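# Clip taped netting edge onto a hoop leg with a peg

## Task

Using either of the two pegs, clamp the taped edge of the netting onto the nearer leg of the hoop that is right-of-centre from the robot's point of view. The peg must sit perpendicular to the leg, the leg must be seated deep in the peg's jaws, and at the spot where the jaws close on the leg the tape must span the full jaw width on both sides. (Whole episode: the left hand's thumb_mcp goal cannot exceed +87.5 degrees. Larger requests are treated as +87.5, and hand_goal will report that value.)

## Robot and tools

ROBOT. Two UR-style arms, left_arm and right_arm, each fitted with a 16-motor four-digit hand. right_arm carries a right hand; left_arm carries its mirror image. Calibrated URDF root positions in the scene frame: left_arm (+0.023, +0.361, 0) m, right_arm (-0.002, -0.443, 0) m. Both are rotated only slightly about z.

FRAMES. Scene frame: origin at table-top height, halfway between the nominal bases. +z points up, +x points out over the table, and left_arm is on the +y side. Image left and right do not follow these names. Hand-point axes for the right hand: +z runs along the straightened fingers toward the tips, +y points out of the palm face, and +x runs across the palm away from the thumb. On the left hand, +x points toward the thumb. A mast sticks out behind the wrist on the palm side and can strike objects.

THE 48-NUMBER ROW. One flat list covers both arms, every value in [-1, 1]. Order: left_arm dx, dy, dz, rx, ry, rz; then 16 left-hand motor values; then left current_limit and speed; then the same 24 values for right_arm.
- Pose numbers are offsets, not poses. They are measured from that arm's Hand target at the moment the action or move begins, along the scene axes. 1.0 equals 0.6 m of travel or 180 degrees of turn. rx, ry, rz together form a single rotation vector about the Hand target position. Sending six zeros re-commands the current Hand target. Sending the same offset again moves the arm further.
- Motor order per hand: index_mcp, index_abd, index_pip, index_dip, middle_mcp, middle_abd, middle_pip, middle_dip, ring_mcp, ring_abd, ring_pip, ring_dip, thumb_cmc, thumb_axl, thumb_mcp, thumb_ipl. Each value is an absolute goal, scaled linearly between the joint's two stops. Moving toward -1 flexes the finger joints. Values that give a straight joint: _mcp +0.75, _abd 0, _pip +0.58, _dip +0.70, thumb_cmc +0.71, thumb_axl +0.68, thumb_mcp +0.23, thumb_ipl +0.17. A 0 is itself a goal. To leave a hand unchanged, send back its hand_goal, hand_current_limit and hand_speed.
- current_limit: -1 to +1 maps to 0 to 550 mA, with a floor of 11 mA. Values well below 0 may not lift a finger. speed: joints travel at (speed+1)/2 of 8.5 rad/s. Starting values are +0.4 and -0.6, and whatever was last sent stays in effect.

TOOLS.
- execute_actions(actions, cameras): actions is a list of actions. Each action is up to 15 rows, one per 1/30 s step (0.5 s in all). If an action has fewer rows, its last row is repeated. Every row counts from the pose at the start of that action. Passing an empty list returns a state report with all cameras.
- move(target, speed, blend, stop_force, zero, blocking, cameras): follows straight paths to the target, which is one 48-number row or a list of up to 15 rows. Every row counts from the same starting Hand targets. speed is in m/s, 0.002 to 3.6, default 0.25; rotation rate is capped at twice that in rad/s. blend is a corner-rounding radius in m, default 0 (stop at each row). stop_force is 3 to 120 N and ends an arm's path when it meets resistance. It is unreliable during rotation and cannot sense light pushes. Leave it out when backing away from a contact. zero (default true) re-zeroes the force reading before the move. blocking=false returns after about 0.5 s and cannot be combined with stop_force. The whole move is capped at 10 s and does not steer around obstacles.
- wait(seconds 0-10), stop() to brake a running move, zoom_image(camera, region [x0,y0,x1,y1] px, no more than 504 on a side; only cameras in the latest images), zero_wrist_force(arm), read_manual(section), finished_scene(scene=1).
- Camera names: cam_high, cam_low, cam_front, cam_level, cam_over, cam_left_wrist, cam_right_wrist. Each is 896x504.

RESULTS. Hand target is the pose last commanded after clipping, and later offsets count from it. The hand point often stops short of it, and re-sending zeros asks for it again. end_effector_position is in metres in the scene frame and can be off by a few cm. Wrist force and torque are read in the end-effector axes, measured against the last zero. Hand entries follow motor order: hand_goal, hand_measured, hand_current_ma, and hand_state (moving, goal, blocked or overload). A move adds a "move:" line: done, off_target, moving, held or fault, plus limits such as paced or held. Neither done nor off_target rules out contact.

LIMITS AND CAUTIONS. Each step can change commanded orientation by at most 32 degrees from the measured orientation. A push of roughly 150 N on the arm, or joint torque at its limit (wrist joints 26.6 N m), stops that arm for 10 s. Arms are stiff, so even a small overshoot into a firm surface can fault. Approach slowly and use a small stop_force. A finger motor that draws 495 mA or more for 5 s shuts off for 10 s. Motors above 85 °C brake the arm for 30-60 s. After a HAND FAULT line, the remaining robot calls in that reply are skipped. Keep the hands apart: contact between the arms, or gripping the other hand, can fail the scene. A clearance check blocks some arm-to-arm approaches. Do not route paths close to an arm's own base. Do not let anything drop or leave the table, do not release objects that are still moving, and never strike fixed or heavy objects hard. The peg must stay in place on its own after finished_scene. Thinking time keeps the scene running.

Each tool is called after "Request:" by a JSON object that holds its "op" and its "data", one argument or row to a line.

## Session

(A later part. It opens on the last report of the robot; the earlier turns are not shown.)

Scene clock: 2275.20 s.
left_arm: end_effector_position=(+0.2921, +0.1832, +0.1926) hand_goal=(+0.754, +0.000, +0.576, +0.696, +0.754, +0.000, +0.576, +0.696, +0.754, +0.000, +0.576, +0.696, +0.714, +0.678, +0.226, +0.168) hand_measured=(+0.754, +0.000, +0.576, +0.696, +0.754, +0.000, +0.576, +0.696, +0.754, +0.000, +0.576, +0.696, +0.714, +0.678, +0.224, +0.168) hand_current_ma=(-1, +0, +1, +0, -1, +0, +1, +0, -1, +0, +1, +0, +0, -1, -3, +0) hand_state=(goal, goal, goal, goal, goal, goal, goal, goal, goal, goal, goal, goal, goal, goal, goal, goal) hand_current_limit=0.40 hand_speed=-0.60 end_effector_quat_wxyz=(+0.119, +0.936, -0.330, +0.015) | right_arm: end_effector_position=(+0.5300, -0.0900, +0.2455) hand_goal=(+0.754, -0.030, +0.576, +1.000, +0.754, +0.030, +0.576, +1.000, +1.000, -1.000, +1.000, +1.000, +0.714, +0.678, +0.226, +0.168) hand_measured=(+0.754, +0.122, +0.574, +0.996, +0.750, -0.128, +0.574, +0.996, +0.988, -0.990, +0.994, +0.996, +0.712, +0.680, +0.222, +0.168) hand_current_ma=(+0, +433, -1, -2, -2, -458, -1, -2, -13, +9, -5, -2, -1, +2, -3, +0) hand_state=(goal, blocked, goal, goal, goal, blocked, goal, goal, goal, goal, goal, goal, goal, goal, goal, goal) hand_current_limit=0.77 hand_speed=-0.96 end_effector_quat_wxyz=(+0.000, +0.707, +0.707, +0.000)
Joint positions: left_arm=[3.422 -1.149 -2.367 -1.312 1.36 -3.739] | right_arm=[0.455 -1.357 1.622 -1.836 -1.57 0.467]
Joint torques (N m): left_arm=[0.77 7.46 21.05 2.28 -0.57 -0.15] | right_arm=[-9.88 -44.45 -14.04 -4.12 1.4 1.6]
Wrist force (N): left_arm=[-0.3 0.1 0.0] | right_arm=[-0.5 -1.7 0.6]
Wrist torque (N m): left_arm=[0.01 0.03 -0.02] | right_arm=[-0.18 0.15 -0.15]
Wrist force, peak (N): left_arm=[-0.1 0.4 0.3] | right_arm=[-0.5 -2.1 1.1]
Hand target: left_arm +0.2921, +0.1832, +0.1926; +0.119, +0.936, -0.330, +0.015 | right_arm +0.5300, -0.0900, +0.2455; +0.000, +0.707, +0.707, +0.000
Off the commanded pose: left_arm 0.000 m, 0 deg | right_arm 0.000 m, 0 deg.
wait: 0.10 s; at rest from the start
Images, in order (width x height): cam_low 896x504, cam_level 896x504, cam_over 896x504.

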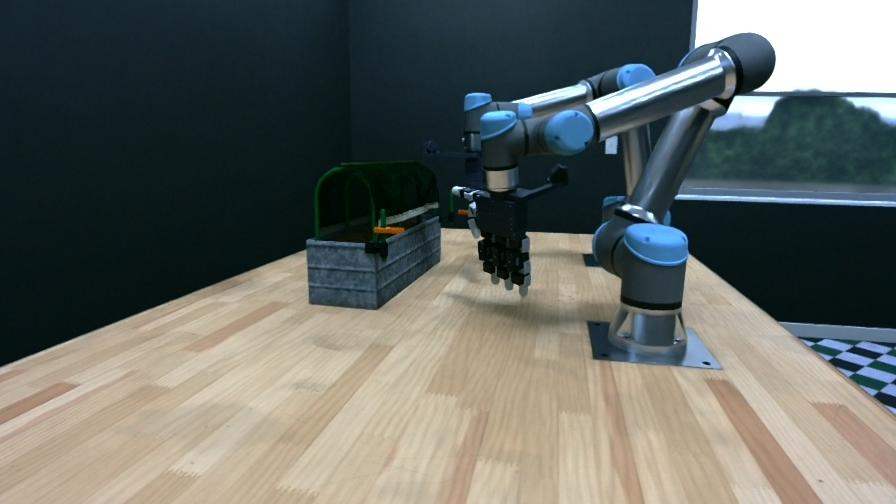

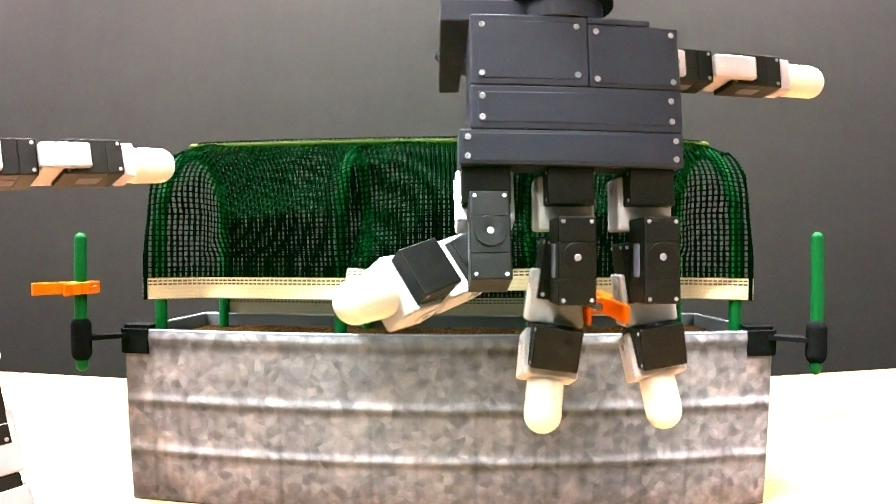

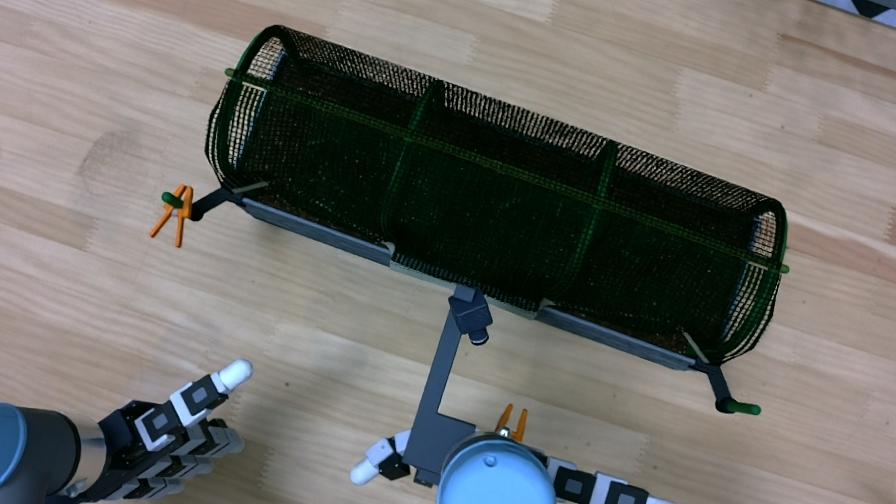

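Request:
{"op": "move", "data": {
  "target": [0,0,0,0,0,0,0.754,0,0.576,0.696,0.754,0,0.576,0.696,0.754,0,0.576,0.696,0.714,0.678,0.226,0.168,0.4,-0.6, 0.0917,0.005,0.00417,0,0,0,0.754,-0.03,0.576,1,0.754,0.03,0.576,1,1,-1,1,1,0.714,0.678,0.226,0.168,0.77,-0.96],
  "speed": 0.06,
  "cameras": ["cam_front", "cam_level", "cam_over", "cam_left_wrist", "cam_right_wrist"]
}}

Request:
{"op": "zoom_image", "data": {
  "camera": "cam_right_wrist",
  "region": [380, 0, 640, 180]
}}

Request:
{"op": "zoom_image", "data": {
  "camera": "cam_over",
  "region": [480, 240, 620, 440]
}}

Request:
{"op": "zoom_image", "data": {
  "camera": "cam_level",
  "region": [500, 230, 680, 380]
}}

Request:
{"op": "zoom_image", "data": {
  "camera": "cam_left_wrist",
  "region": [0, 240, 320, 504]
}}

Scene clock: 2343.03 s.
left_arm: end_effector_position=(+0.2921, +0.1832, +0.1926) hand_goal=(+0.754, +0.000, +0.576, +0.696, +0.754, +0.000, +0.576, +0.696, +0.754, +0.000, +0.576, +0.696, +0.714, +0.678, +0.226, +0.168) hand_measured=(+0.754, +0.000, +0.576, +0.696, +0.754, +0.000, +0.576, +0.696, +0.754, +0.000, +0.576, +0.696, +0.714, +0.678, +0.224, +0.168) hand_current_ma=(-1, +0, +1, +0, -1, +0, +1, +0, -1, +0, +1, +0, +0, -1, -3, +0) hand_state=(goal, goal, goal, goal, goal, goal, goal, goal, goal, goal, goal, goal, goal, goal, goal, goal) hand_current_limit=0.40 hand_speed=-0.60 end_effector_quat_wxyz=(+0.119, +0.936, -0.330, +0.015) | right_arm: end_effector_position=(+0.5851, -0.0871, +0.2479) hand_goal=(+0.754, -0.030, +0.576, +1.000, +0.754, +0.030, +0.576, +1.000, +1.000, -1.000, +1.000, +1.000, +0.714, +0.678, +0.226, +0.168) hand_measured=(+0.754, +0.122, +0.574, +0.998, +0.750, -0.128, +0.574, +0.996, +0.990, -0.990, +0.994, +0.996, +0.712, +0.680, +0.222, +0.168) hand_current_ma=(+0, +433, -1, -2, -2, -458, -1, -2, -12, +9, -5, -2, -1, +2, -3, +0) hand_state=(goal, blocked, goal, goal, goal, blocked, goal, goal, goal, goal, goal, goal, goal, goal, goal, goal) hand_current_limit=0.77 hand_speed=-0.96 end_effector_quat_wxyz=(-0.001, +0.707, +0.707, +0.000)
Joint positions: left_arm=[3.422 -1.149 -2.367 -1.312 1.36 -3.739] | right_arm=[0.419 -1.253 1.482 -1.799 -1.57 0.431]
Joint torques (N m): left_arm=[0.81 7.17 20.79 2.36 -0.59 -0.14] | right_arm=[10.56 -49.14 -17.55 -4.41 1.32 1.6]
Wrist force (N): left_arm=[0.0 0.2 0.1] | right_arm=[0.2 -1.9 1.1]
Wrist torque (N m): left_arm=[0.01 0.00 0.00] | right_arm=[-0.24 0.07 -0.03]
Wrist force, peak (N): left_arm=[-0.1 0.4 0.3] | right_arm=[-0.4 -2.9 0.9]
Hand target: left_arm +0.2921, +0.1832, +0.1926; +0.119, +0.936, -0.330, +0.015 | right_arm +0.5851, -0.0870, +0.2480; +0.000, +0.707, +0.707, +0.000
Off the commanded pose: left_arm 0.000 m, 0 deg | right_arm 0.000 m, 0 deg.
move: done
Images, in order (width x height): cam_front 896x504, cam_level 896x504, cam_over 896x504, cam_left_wrist 896x504, cam_right_wrist 896x504.

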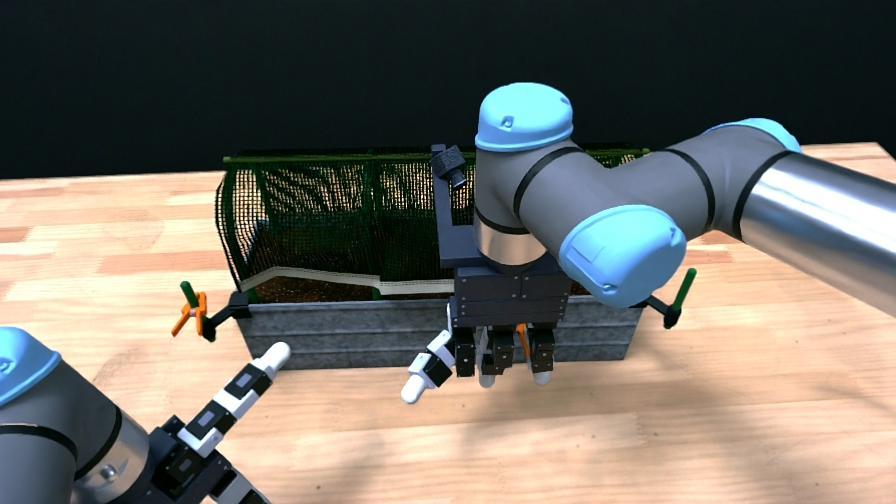

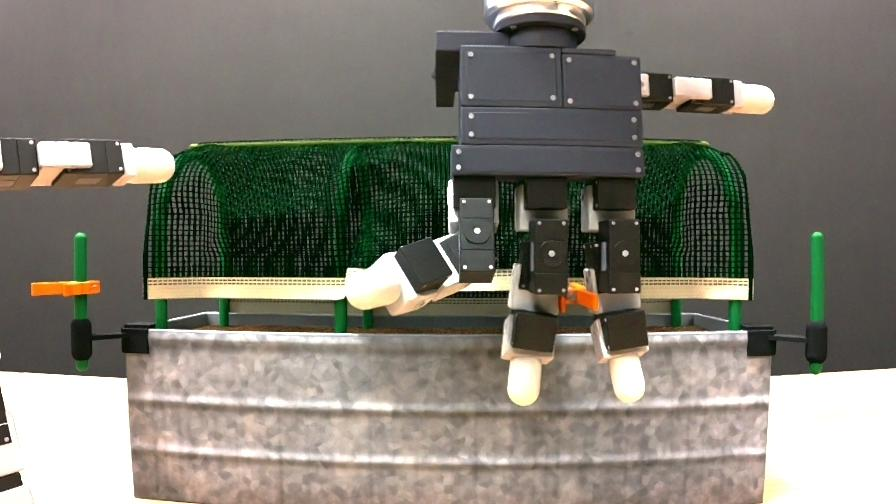

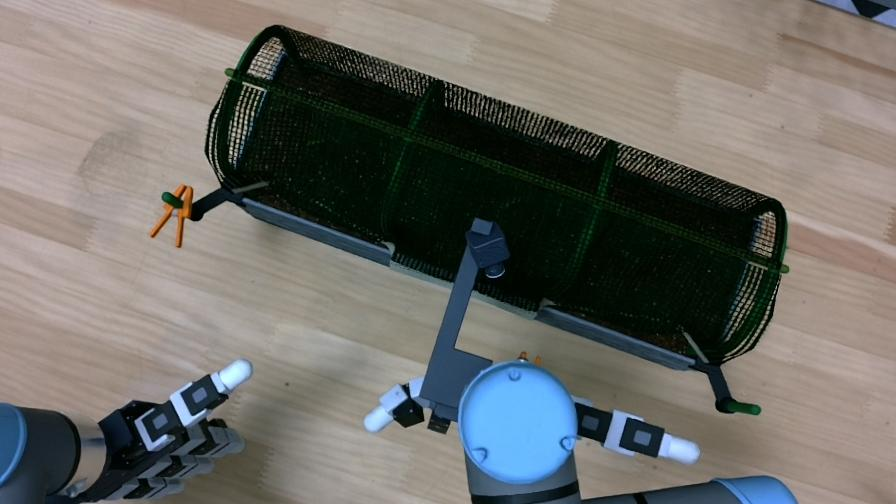

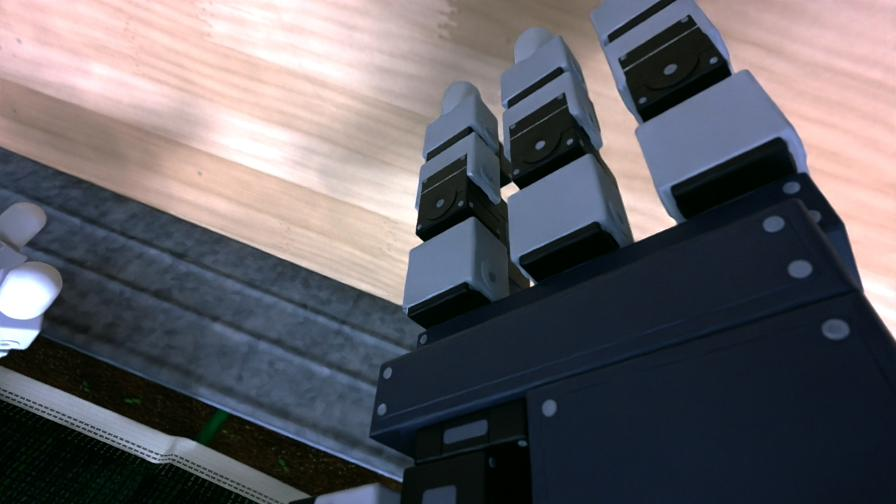

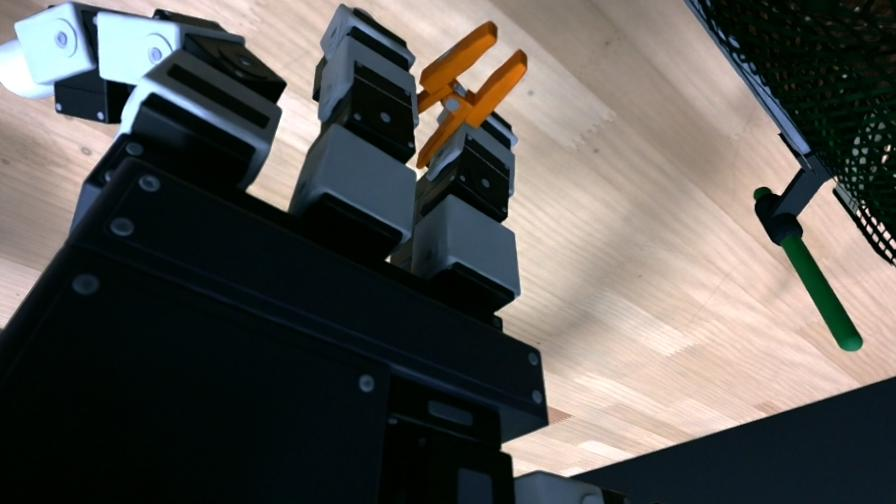

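Scaled by 1.938.

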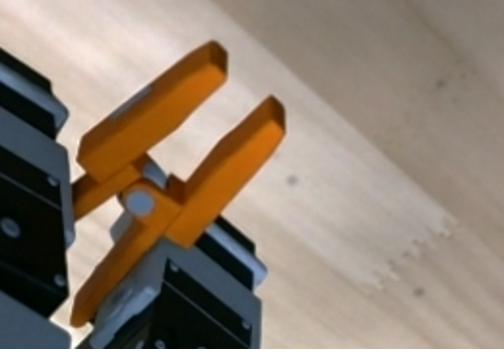

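Scaled by 2.520.

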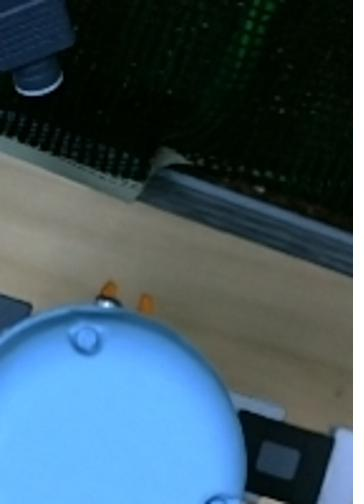

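Scaled by 2.800.

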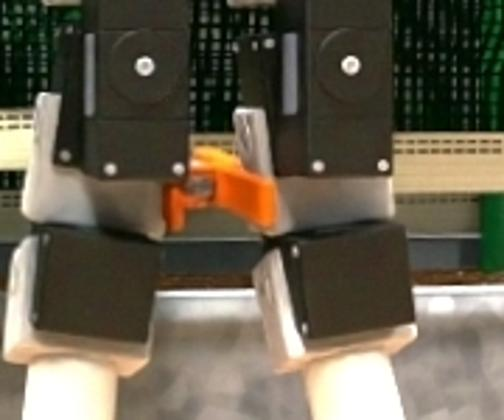

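Scaled by 1.575.

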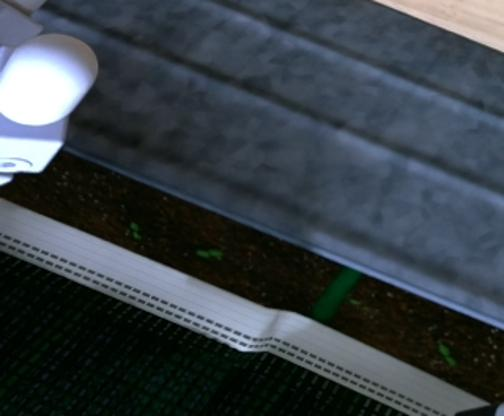

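Request:
{"op": "move", "data": {
  "target": [0,0,0,0,0,0,0.754,0,0.576,0.696,0.754,0,0.576,0.696,0.754,0,0.576,0.696,0.714,0.678,0.226,0.168,0.4,-0.6, 0.0332,0.0025,0,0,0,0,0.754,-0.03,0.576,1,0.754,0.03,0.576,1,1,-1,1,1,0.714,0.678,0.226,0.168,0.77,-0.96],
  "speed": 0.04,
  "stop_force": 10,
  "cameras": ["cam_high", "cam_front", "cam_level", "cam_over", "cam_left_wrist", "cam_right_wrist"]
}}

Request:
{"op": "zoom_image", "data": {
  "camera": "cam_right_wrist",
  "region": [380, 0, 700, 220]
}}

Request:
{"op": "zoom_image", "data": {
  "camera": "cam_level",
  "region": [420, 60, 680, 380]
}}

Request:
{"op": "zoom_image", "data": {
  "camera": "cam_left_wrist",
  "region": [0, 240, 320, 504]
}}

Request:
{"op": "zoom_image", "data": {
  "camera": "cam_high",
  "region": [300, 140, 500, 320]
}}

Scene clock: 2386.27 s.
left_arm: end_effector_position=(+0.2921, +0.1832, +0.1926) hand_goal=(+0.754, +0.000, +0.576, +0.696, +0.754, +0.000, +0.576, +0.696, +0.754, +0.000, +0.576, +0.696, +0.714, +0.678, +0.226, +0.168) hand_measured=(+0.754, +0.000, +0.576, +0.696, +0.754, +0.000, +0.576, +0.696, +0.754, +0.000, +0.576, +0.696, +0.714, +0.678, +0.224, +0.168) hand_current_ma=(-1, +0, +1, +0, -1, +0, +1, +0, -1, +0, +1, +0, +0, -1, -3, +0) hand_state=(goal, goal, goal, goal, goal, goal, goal, goal, goal, goal, goal, goal, goal, goal, goal, goal) hand_current_limit=0.40 hand_speed=-0.60 end_effector_quat_wxyz=(+0.119, +0.936, -0.330, +0.015) | right_arm: end_effector_position=(+0.6050, -0.0855, +0.2480) hand_goal=(+0.754, -0.030, +0.576, +1.000, +0.754, +0.030, +0.576, +1.000, +1.000, -1.000, +1.000, +1.000, +0.714, +0.678, +0.226, +0.168) hand_measured=(+0.754, +0.122, +0.574, +0.998, +0.750, -0.128, +0.574, +0.996, +0.990, -0.990, +0.994, +0.996, +0.712, +0.680, +0.222, +0.168) hand_current_ma=(+0, +433, -1, -2, -2, -458, -1, -2, -12, +9, -5, -2, -1, +2, -3, +0) hand_state=(goal, blocked, goal, goal, goal, blocked, goal, goal, goal, goal, goal, goal, goal, goal, goal, goal) hand_current_limit=0.77 hand_speed=-0.96 end_effector_quat_wxyz=(-0.001, +0.707, +0.707, +0.000)
Joint positions: left_arm=[3.422 -1.149 -2.367 -1.312 1.36 -3.739] | right_arm=[0.409 -1.214 1.427 -1.784 -1.57 0.42]
Joint torques (N m): left_arm=[1.1 7.84 21.21 2.38 -0.6 -0.22] | right_arm=[10.81 -49.54 -13.71 -4.26 0.68 1.52]
Wrist force (N): left_arm=[-0.1 0.2 0.2] | right_arm=[-0.1 -2.0 0.9]
Wrist torque (N m): left_arm=[0.01 0.02 -0.01] | right_arm=[-0.22 0.10 -0.06]
Wrist force, peak (N): left_arm=[0.0 0.5 0.2] | right_arm=[0.2 -2.9 1.0]
Hand target: left_arm +0.2921, +0.1832, +0.1926; +0.119, +0.936, -0.330, +0.015 | right_arm +0.6050, -0.0855, +0.2480; +0.000, +0.707, +0.707, +0.000
Off the commanded pose: left_arm 0.000 m, 0 deg | right_arm 0.000 m, 0 deg.
move: done
Images, in order (width x height): cam_high 896x504, cam_front 896x504, cam_level 896x504, cam_over 896x504, cam_left_wrist 896x504, cam_right_wrist 896x504.

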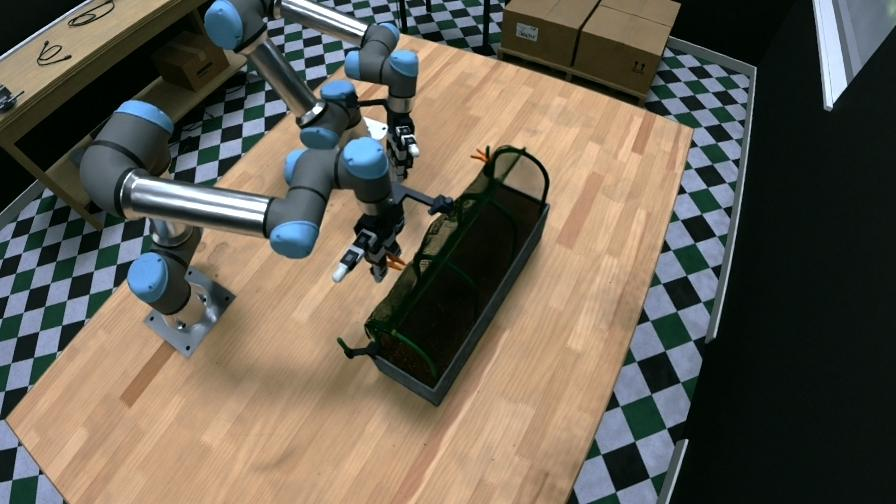

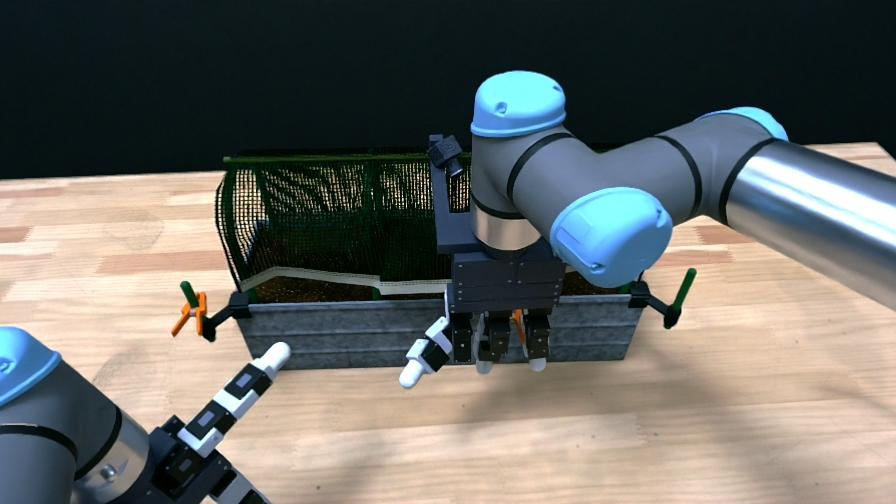

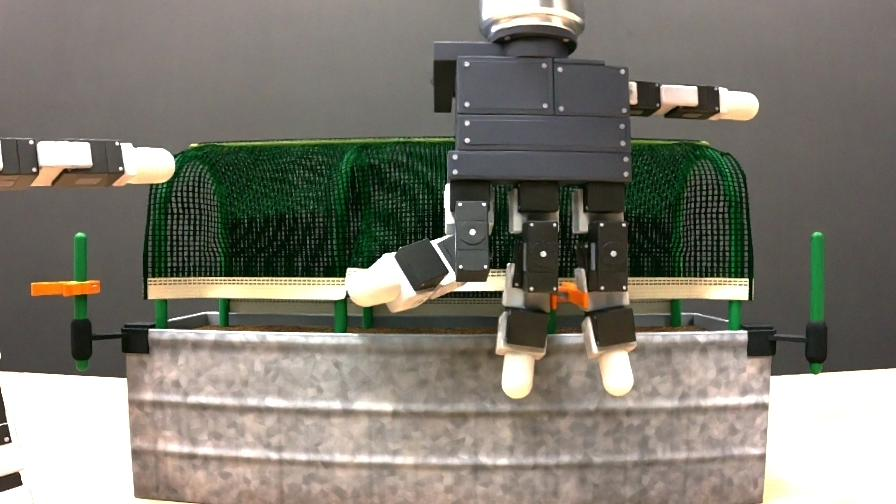

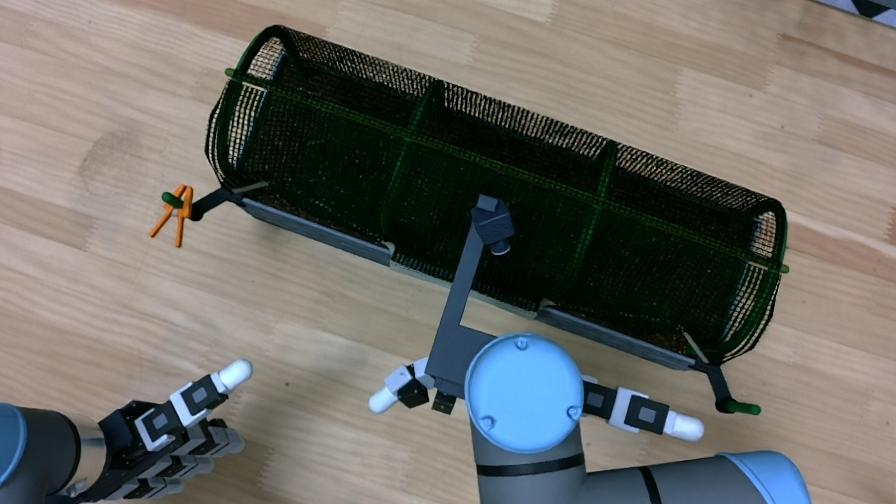

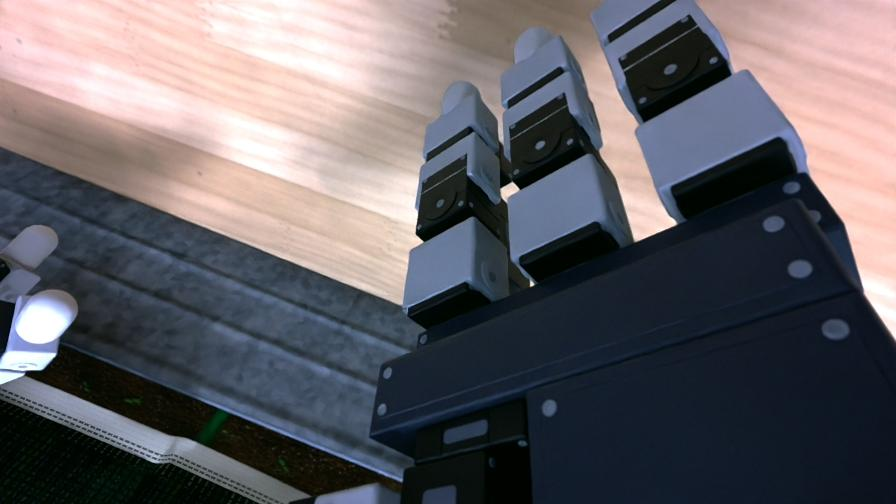

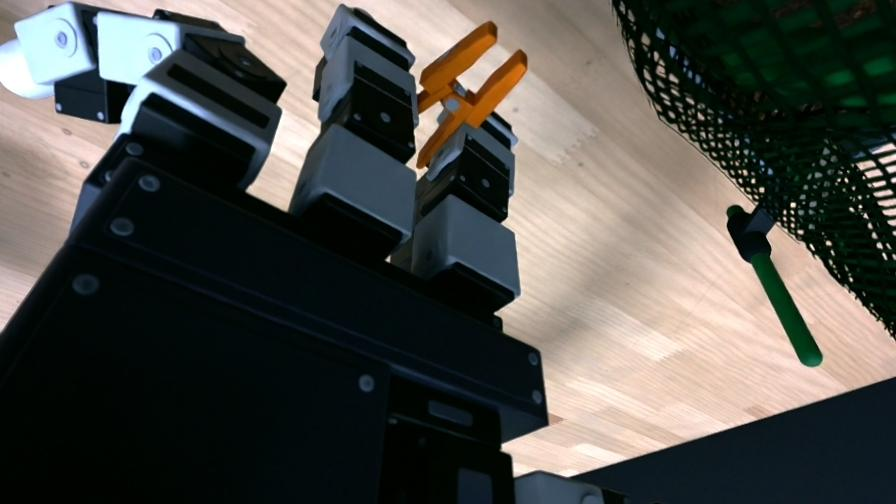

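Scaled by 1.575.

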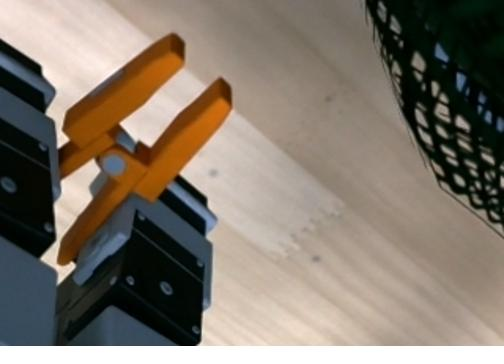

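Scaled by 1.575.

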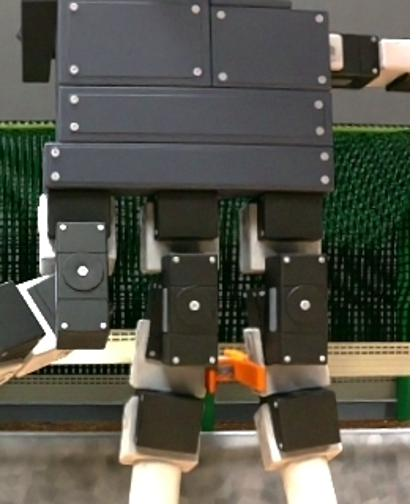

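Scaled by 1.575.

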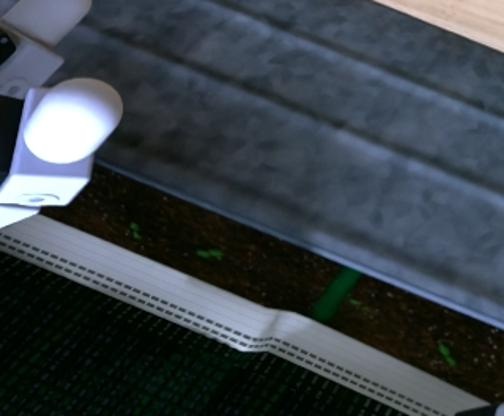

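Scaled by 2.520.

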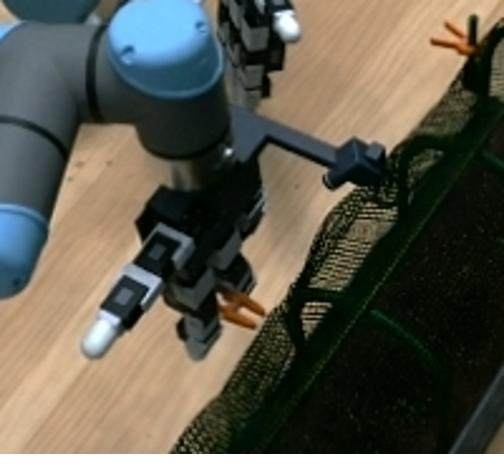

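Request:
{"op": "zoom_image", "data": {
  "camera": "cam_right_wrist",
  "region": [580, 0, 896, 200]
}}

Request:
{"op": "zoom_image", "data": {
  "camera": "cam_right_wrist",
  "region": [690, 0, 896, 110]
}}

Scaled by 1.595.

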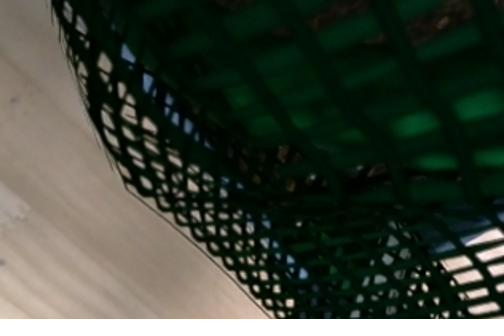

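Scaled by 2.447.

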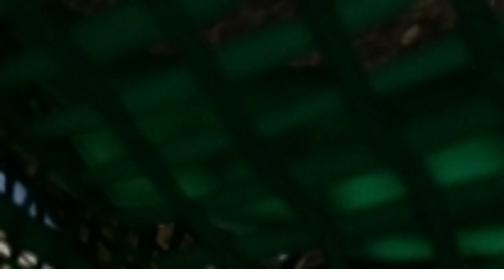

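Request:
{"op": "move", "data": {
  "target": [0,0,0,0,0,0,0.754,0,0.576,0.696,0.754,0,0.576,0.696,0.754,0,0.576,0.696,0.714,0.678,0.226,0.168,0.4,-0.6, 0.0333,0,0,0,0,0,0.754,-0.03,0.576,1,0.754,0.03,0.576,1,1,-1,1,1,0.714,0.678,0.226,0.168,0.77,-0.96],
  "speed": 0.03,
  "stop_force": 8,
  "cameras": ["cam_high", "cam_front", "cam_level", "cam_over", "cam_left_wrist", "cam_right_wrist"]
}}

Request:
{"op": "zoom_image", "data": {
  "camera": "cam_right_wrist",
  "region": [380, 0, 700, 220]
}}

Request:
{"op": "zoom_image", "data": {
  "camera": "cam_level",
  "region": [420, 60, 680, 380]
}}

Request:
{"op": "zoom_image", "data": {
  "camera": "cam_left_wrist",
  "region": [0, 240, 320, 504]
}}

Request:
{"op": "zoom_image", "data": {
  "camera": "cam_high",
  "region": [340, 160, 480, 300]
}}

Scene clock: 2460.47 s.
left_arm: end_effector_position=(+0.2921, +0.1832, +0.1926) hand_goal=(+0.754, +0.000, +0.576, +0.696, +0.754, +0.000, +0.576, +0.696, +0.754, +0.000, +0.576, +0.696, +0.714, +0.678, +0.226, +0.168) hand_measured=(+0.754, +0.000, +0.576, +0.696, +0.754, +0.000, +0.576, +0.696, +0.754, +0.000, +0.576, +0.696, +0.714, +0.678, +0.224, +0.168) hand_current_ma=(-1, +0, +1, +0, -1, +0, +1, +0, -1, +0, +1, +0, +0, -1, -3, +0) hand_state=(goal, goal, goal, goal, goal, goal, goal, goal, goal, goal, goal, goal, goal, goal, goal, goal) hand_current_limit=0.40 hand_speed=-0.60 end_effector_quat_wxyz=(+0.119, +0.936, -0.330, +0.015) | right_arm: end_effector_position=(+0.6250, -0.0855, +0.2480) hand_goal=(+0.754, -0.030, +0.576, +1.000, +0.754, +0.030, +0.576, +1.000, +1.000, -1.000, +1.000, +1.000, +0.714, +0.678, +0.226, +0.168) hand_measured=(+0.754, +0.122, +0.574, +0.998, +0.750, -0.128, +0.574, +0.996, +0.990, -0.990, +0.994, +0.996, +0.712, +0.680, +0.222, +0.168) hand_current_ma=(+0, +433, -1, -2, -2, -458, -1, -2, -12, +9, -5, -2, -1, +2, -3, +0) hand_state=(goal, blocked, goal, goal, goal, blocked, goal, goal, goal, goal, goal, goal, goal, goal, goal, goal) hand_current_limit=0.77 hand_speed=-0.96 end_effector_quat_wxyz=(+0.000, +0.707, +0.707, +0.000)
Joint positions: left_arm=[3.422 -1.149 -2.367 -1.312 1.36 -3.739] | right_arm=[0.396 -1.175 1.372 -1.768 -1.57 0.407]
Joint torques (N m): left_arm=[1.42 7.76 20.93 2.27 -0.54 -0.29] | right_arm=[10.42 -52.86 -14.4 -4.22 -1.29 1.48]
Wrist force (N): left_arm=[-0.1 0.2 0.3] | right_arm=[0.1 -1.6 1.2]
Wrist torque (N m): left_arm=[0.00 0.02 -0.02] | right_arm=[-0.20 0.07 -0.02]
Wrist force, peak (N): left_arm=[-0.1 0.3 0.4] | right_arm=[0.7 -2.5 1.2]
Hand target: left_arm +0.2921, +0.1832, +0.1926; +0.119, +0.936, -0.330, +0.015 | right_arm +0.6250, -0.0855, +0.2480; +0.000, +0.707, +0.707, +0.000
Off the commanded pose: left_arm 0.000 m, 0 deg | right_arm 0.000 m, 0 deg.
move: done
Images, in order (width x height): cam_high 896x504, cam_front 896x504, cam_level 896x504, cam_over 896x504, cam_left_wrist 896x504, cam_right_wrist 896x504.

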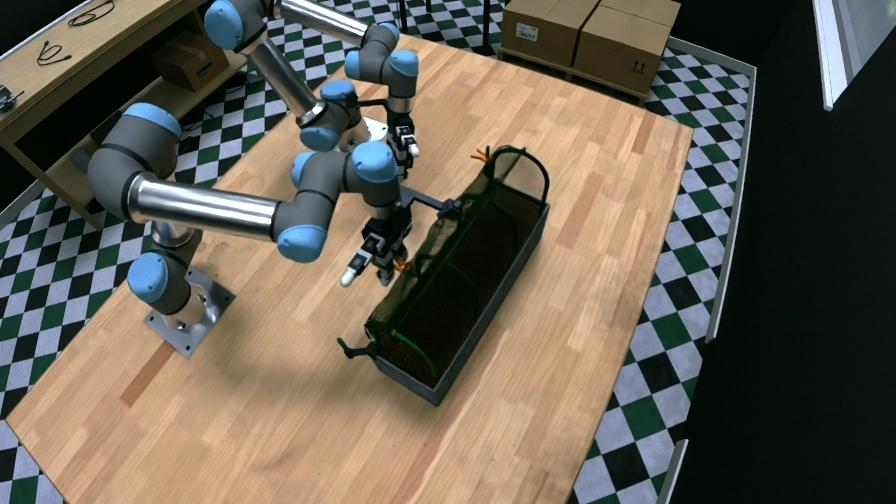

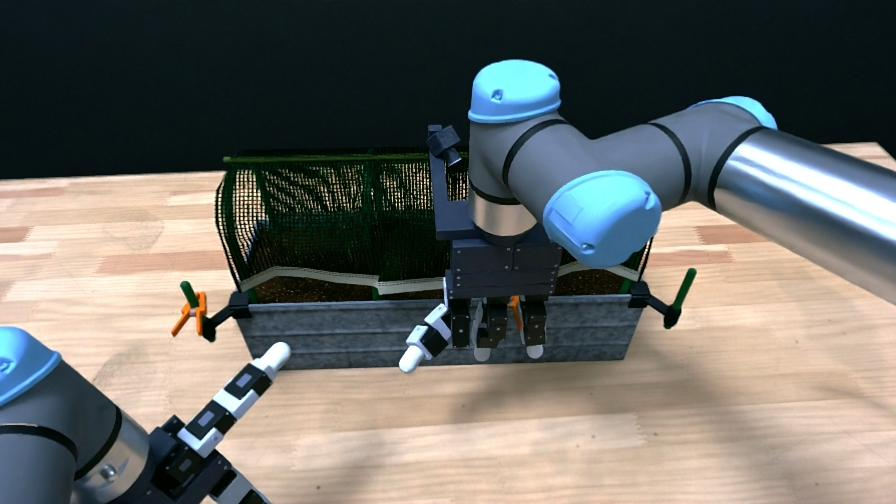

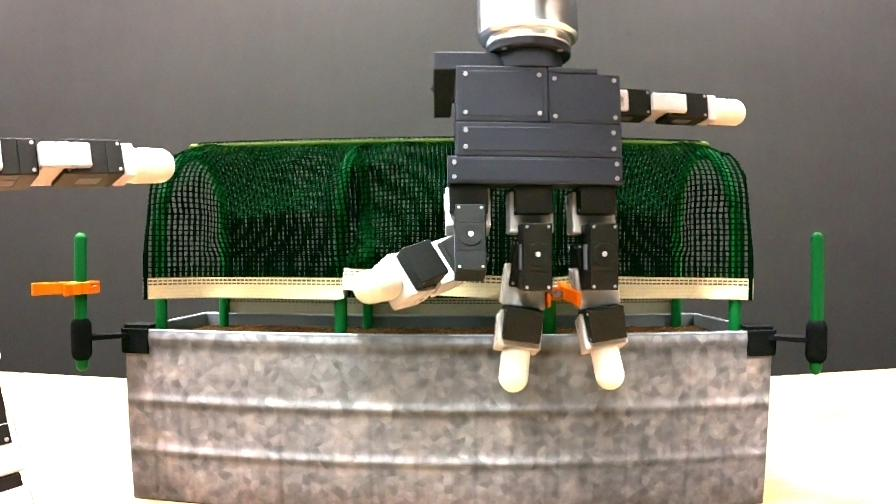

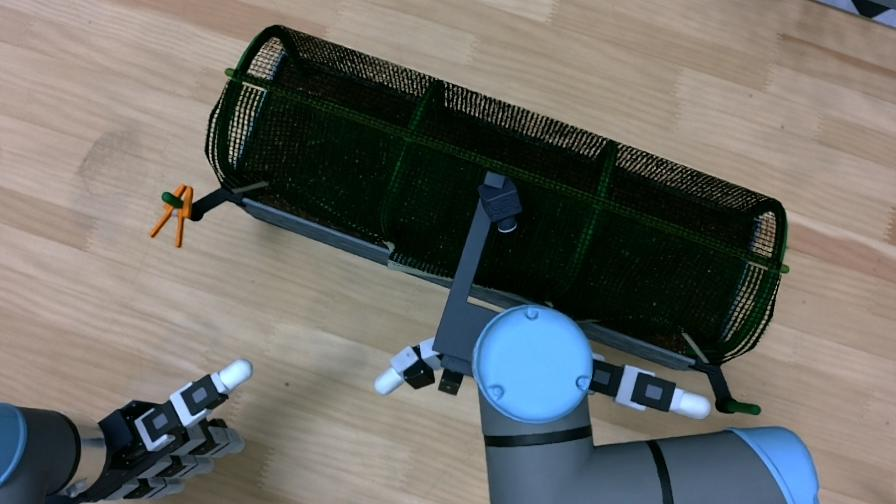

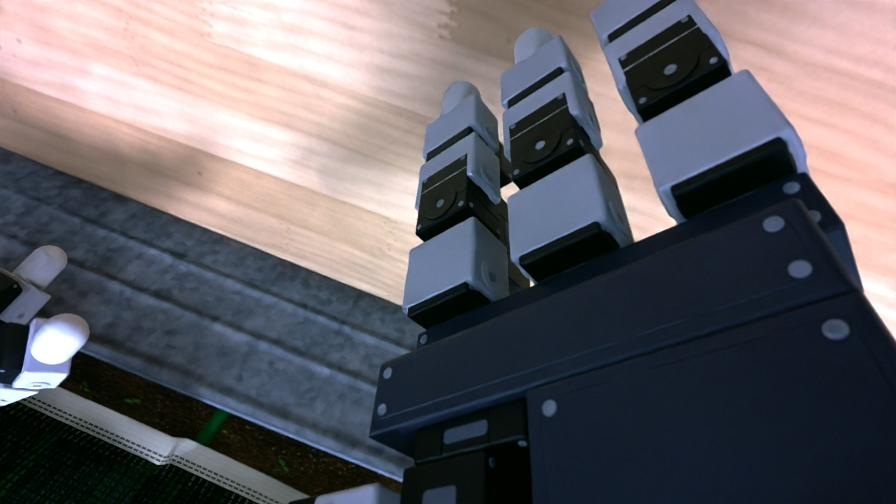

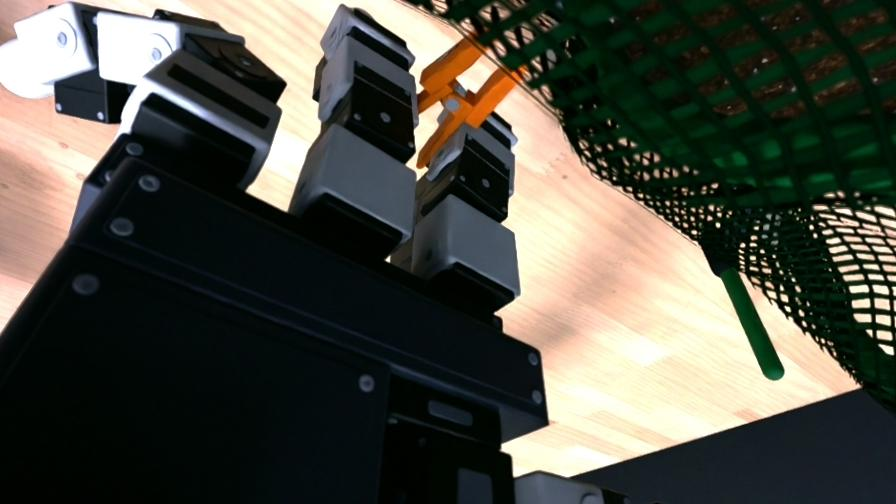

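Scaled by 1.575.

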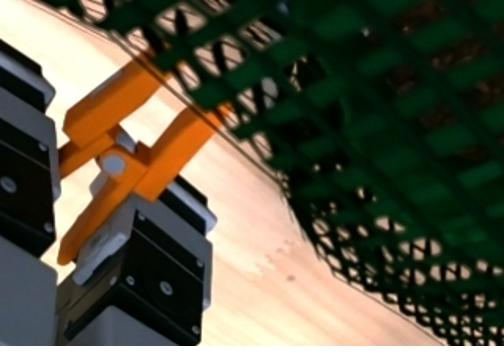

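Scaled by 1.575.

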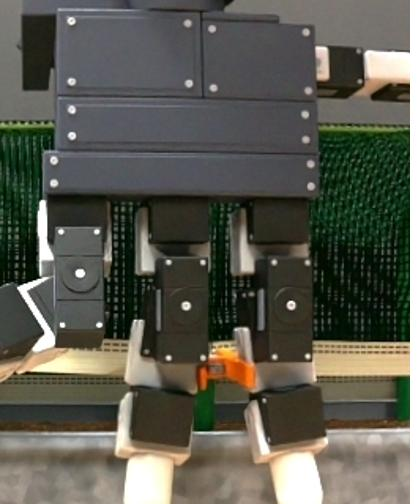

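Scaled by 1.575.

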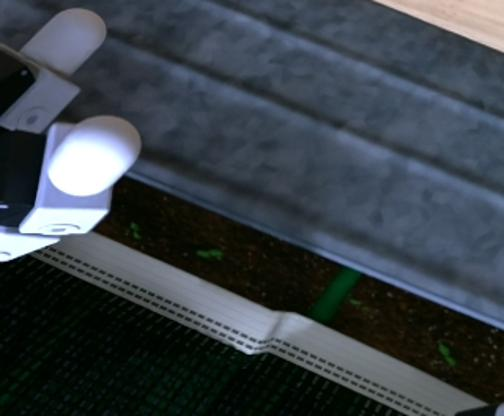

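Scaled by 3.600.

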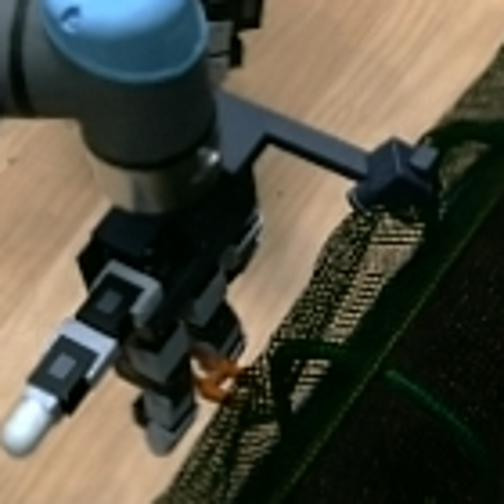

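Request:
{"op": "zoom_image", "data": {
  "camera": "cam_over",
  "region": [370, 230, 650, 370]
}}

Request:
{"op": "zoom_image", "data": {
  "camera": "cam_level",
  "region": [490, 240, 650, 350]
}}

Request:
{"op": "zoom_image", "data": {
  "camera": "cam_right_wrist",
  "region": [400, 0, 580, 120]
}}

Request:
{"op": "zoom_image", "data": {
  "camera": "cam_left_wrist",
  "region": [100, 360, 320, 504]
}}

Scaled by 1.800.

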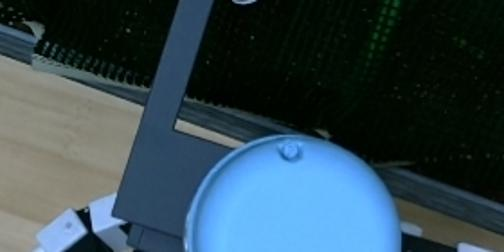

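Scaled by 3.150.

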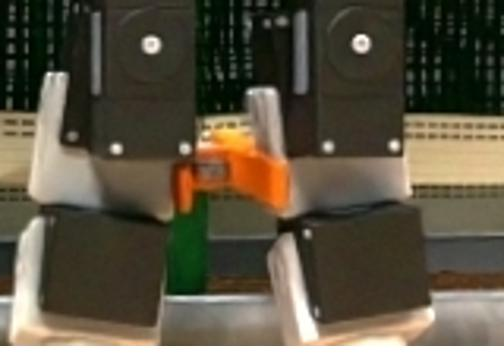

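Scaled by 2.800.

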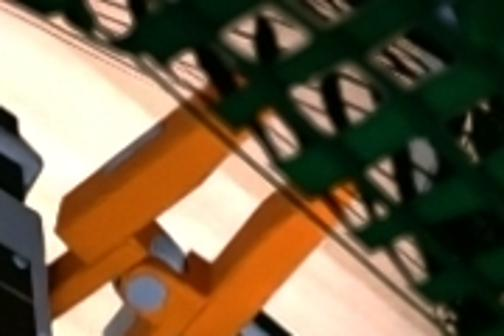

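Scaled by 2.291.

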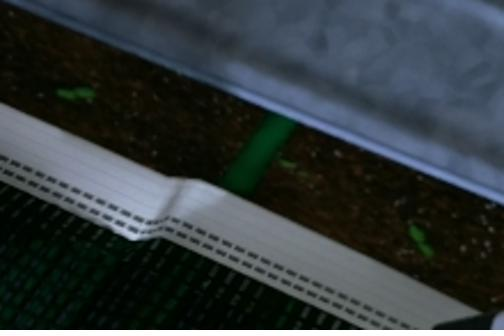

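Request:
{"op": "zoom_image", "data": {
  "camera": "cam_right_wrist",
  "region": [520, 0, 700, 130]
}}

Request:
{"op": "zoom_image", "data": {
  "camera": "cam_right_wrist",
  "region": [640, 60, 896, 260]
}}

Scaled by 2.800.

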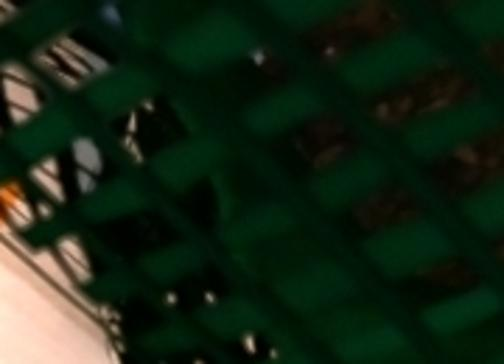

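Scaled by 1.969.

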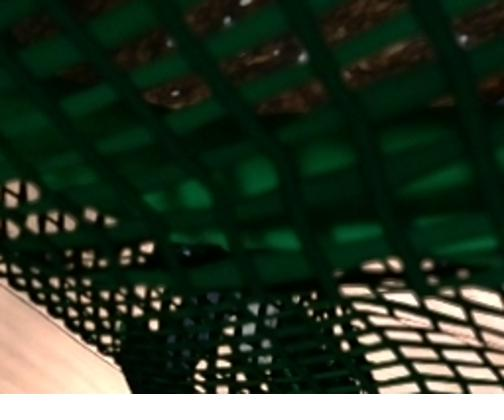

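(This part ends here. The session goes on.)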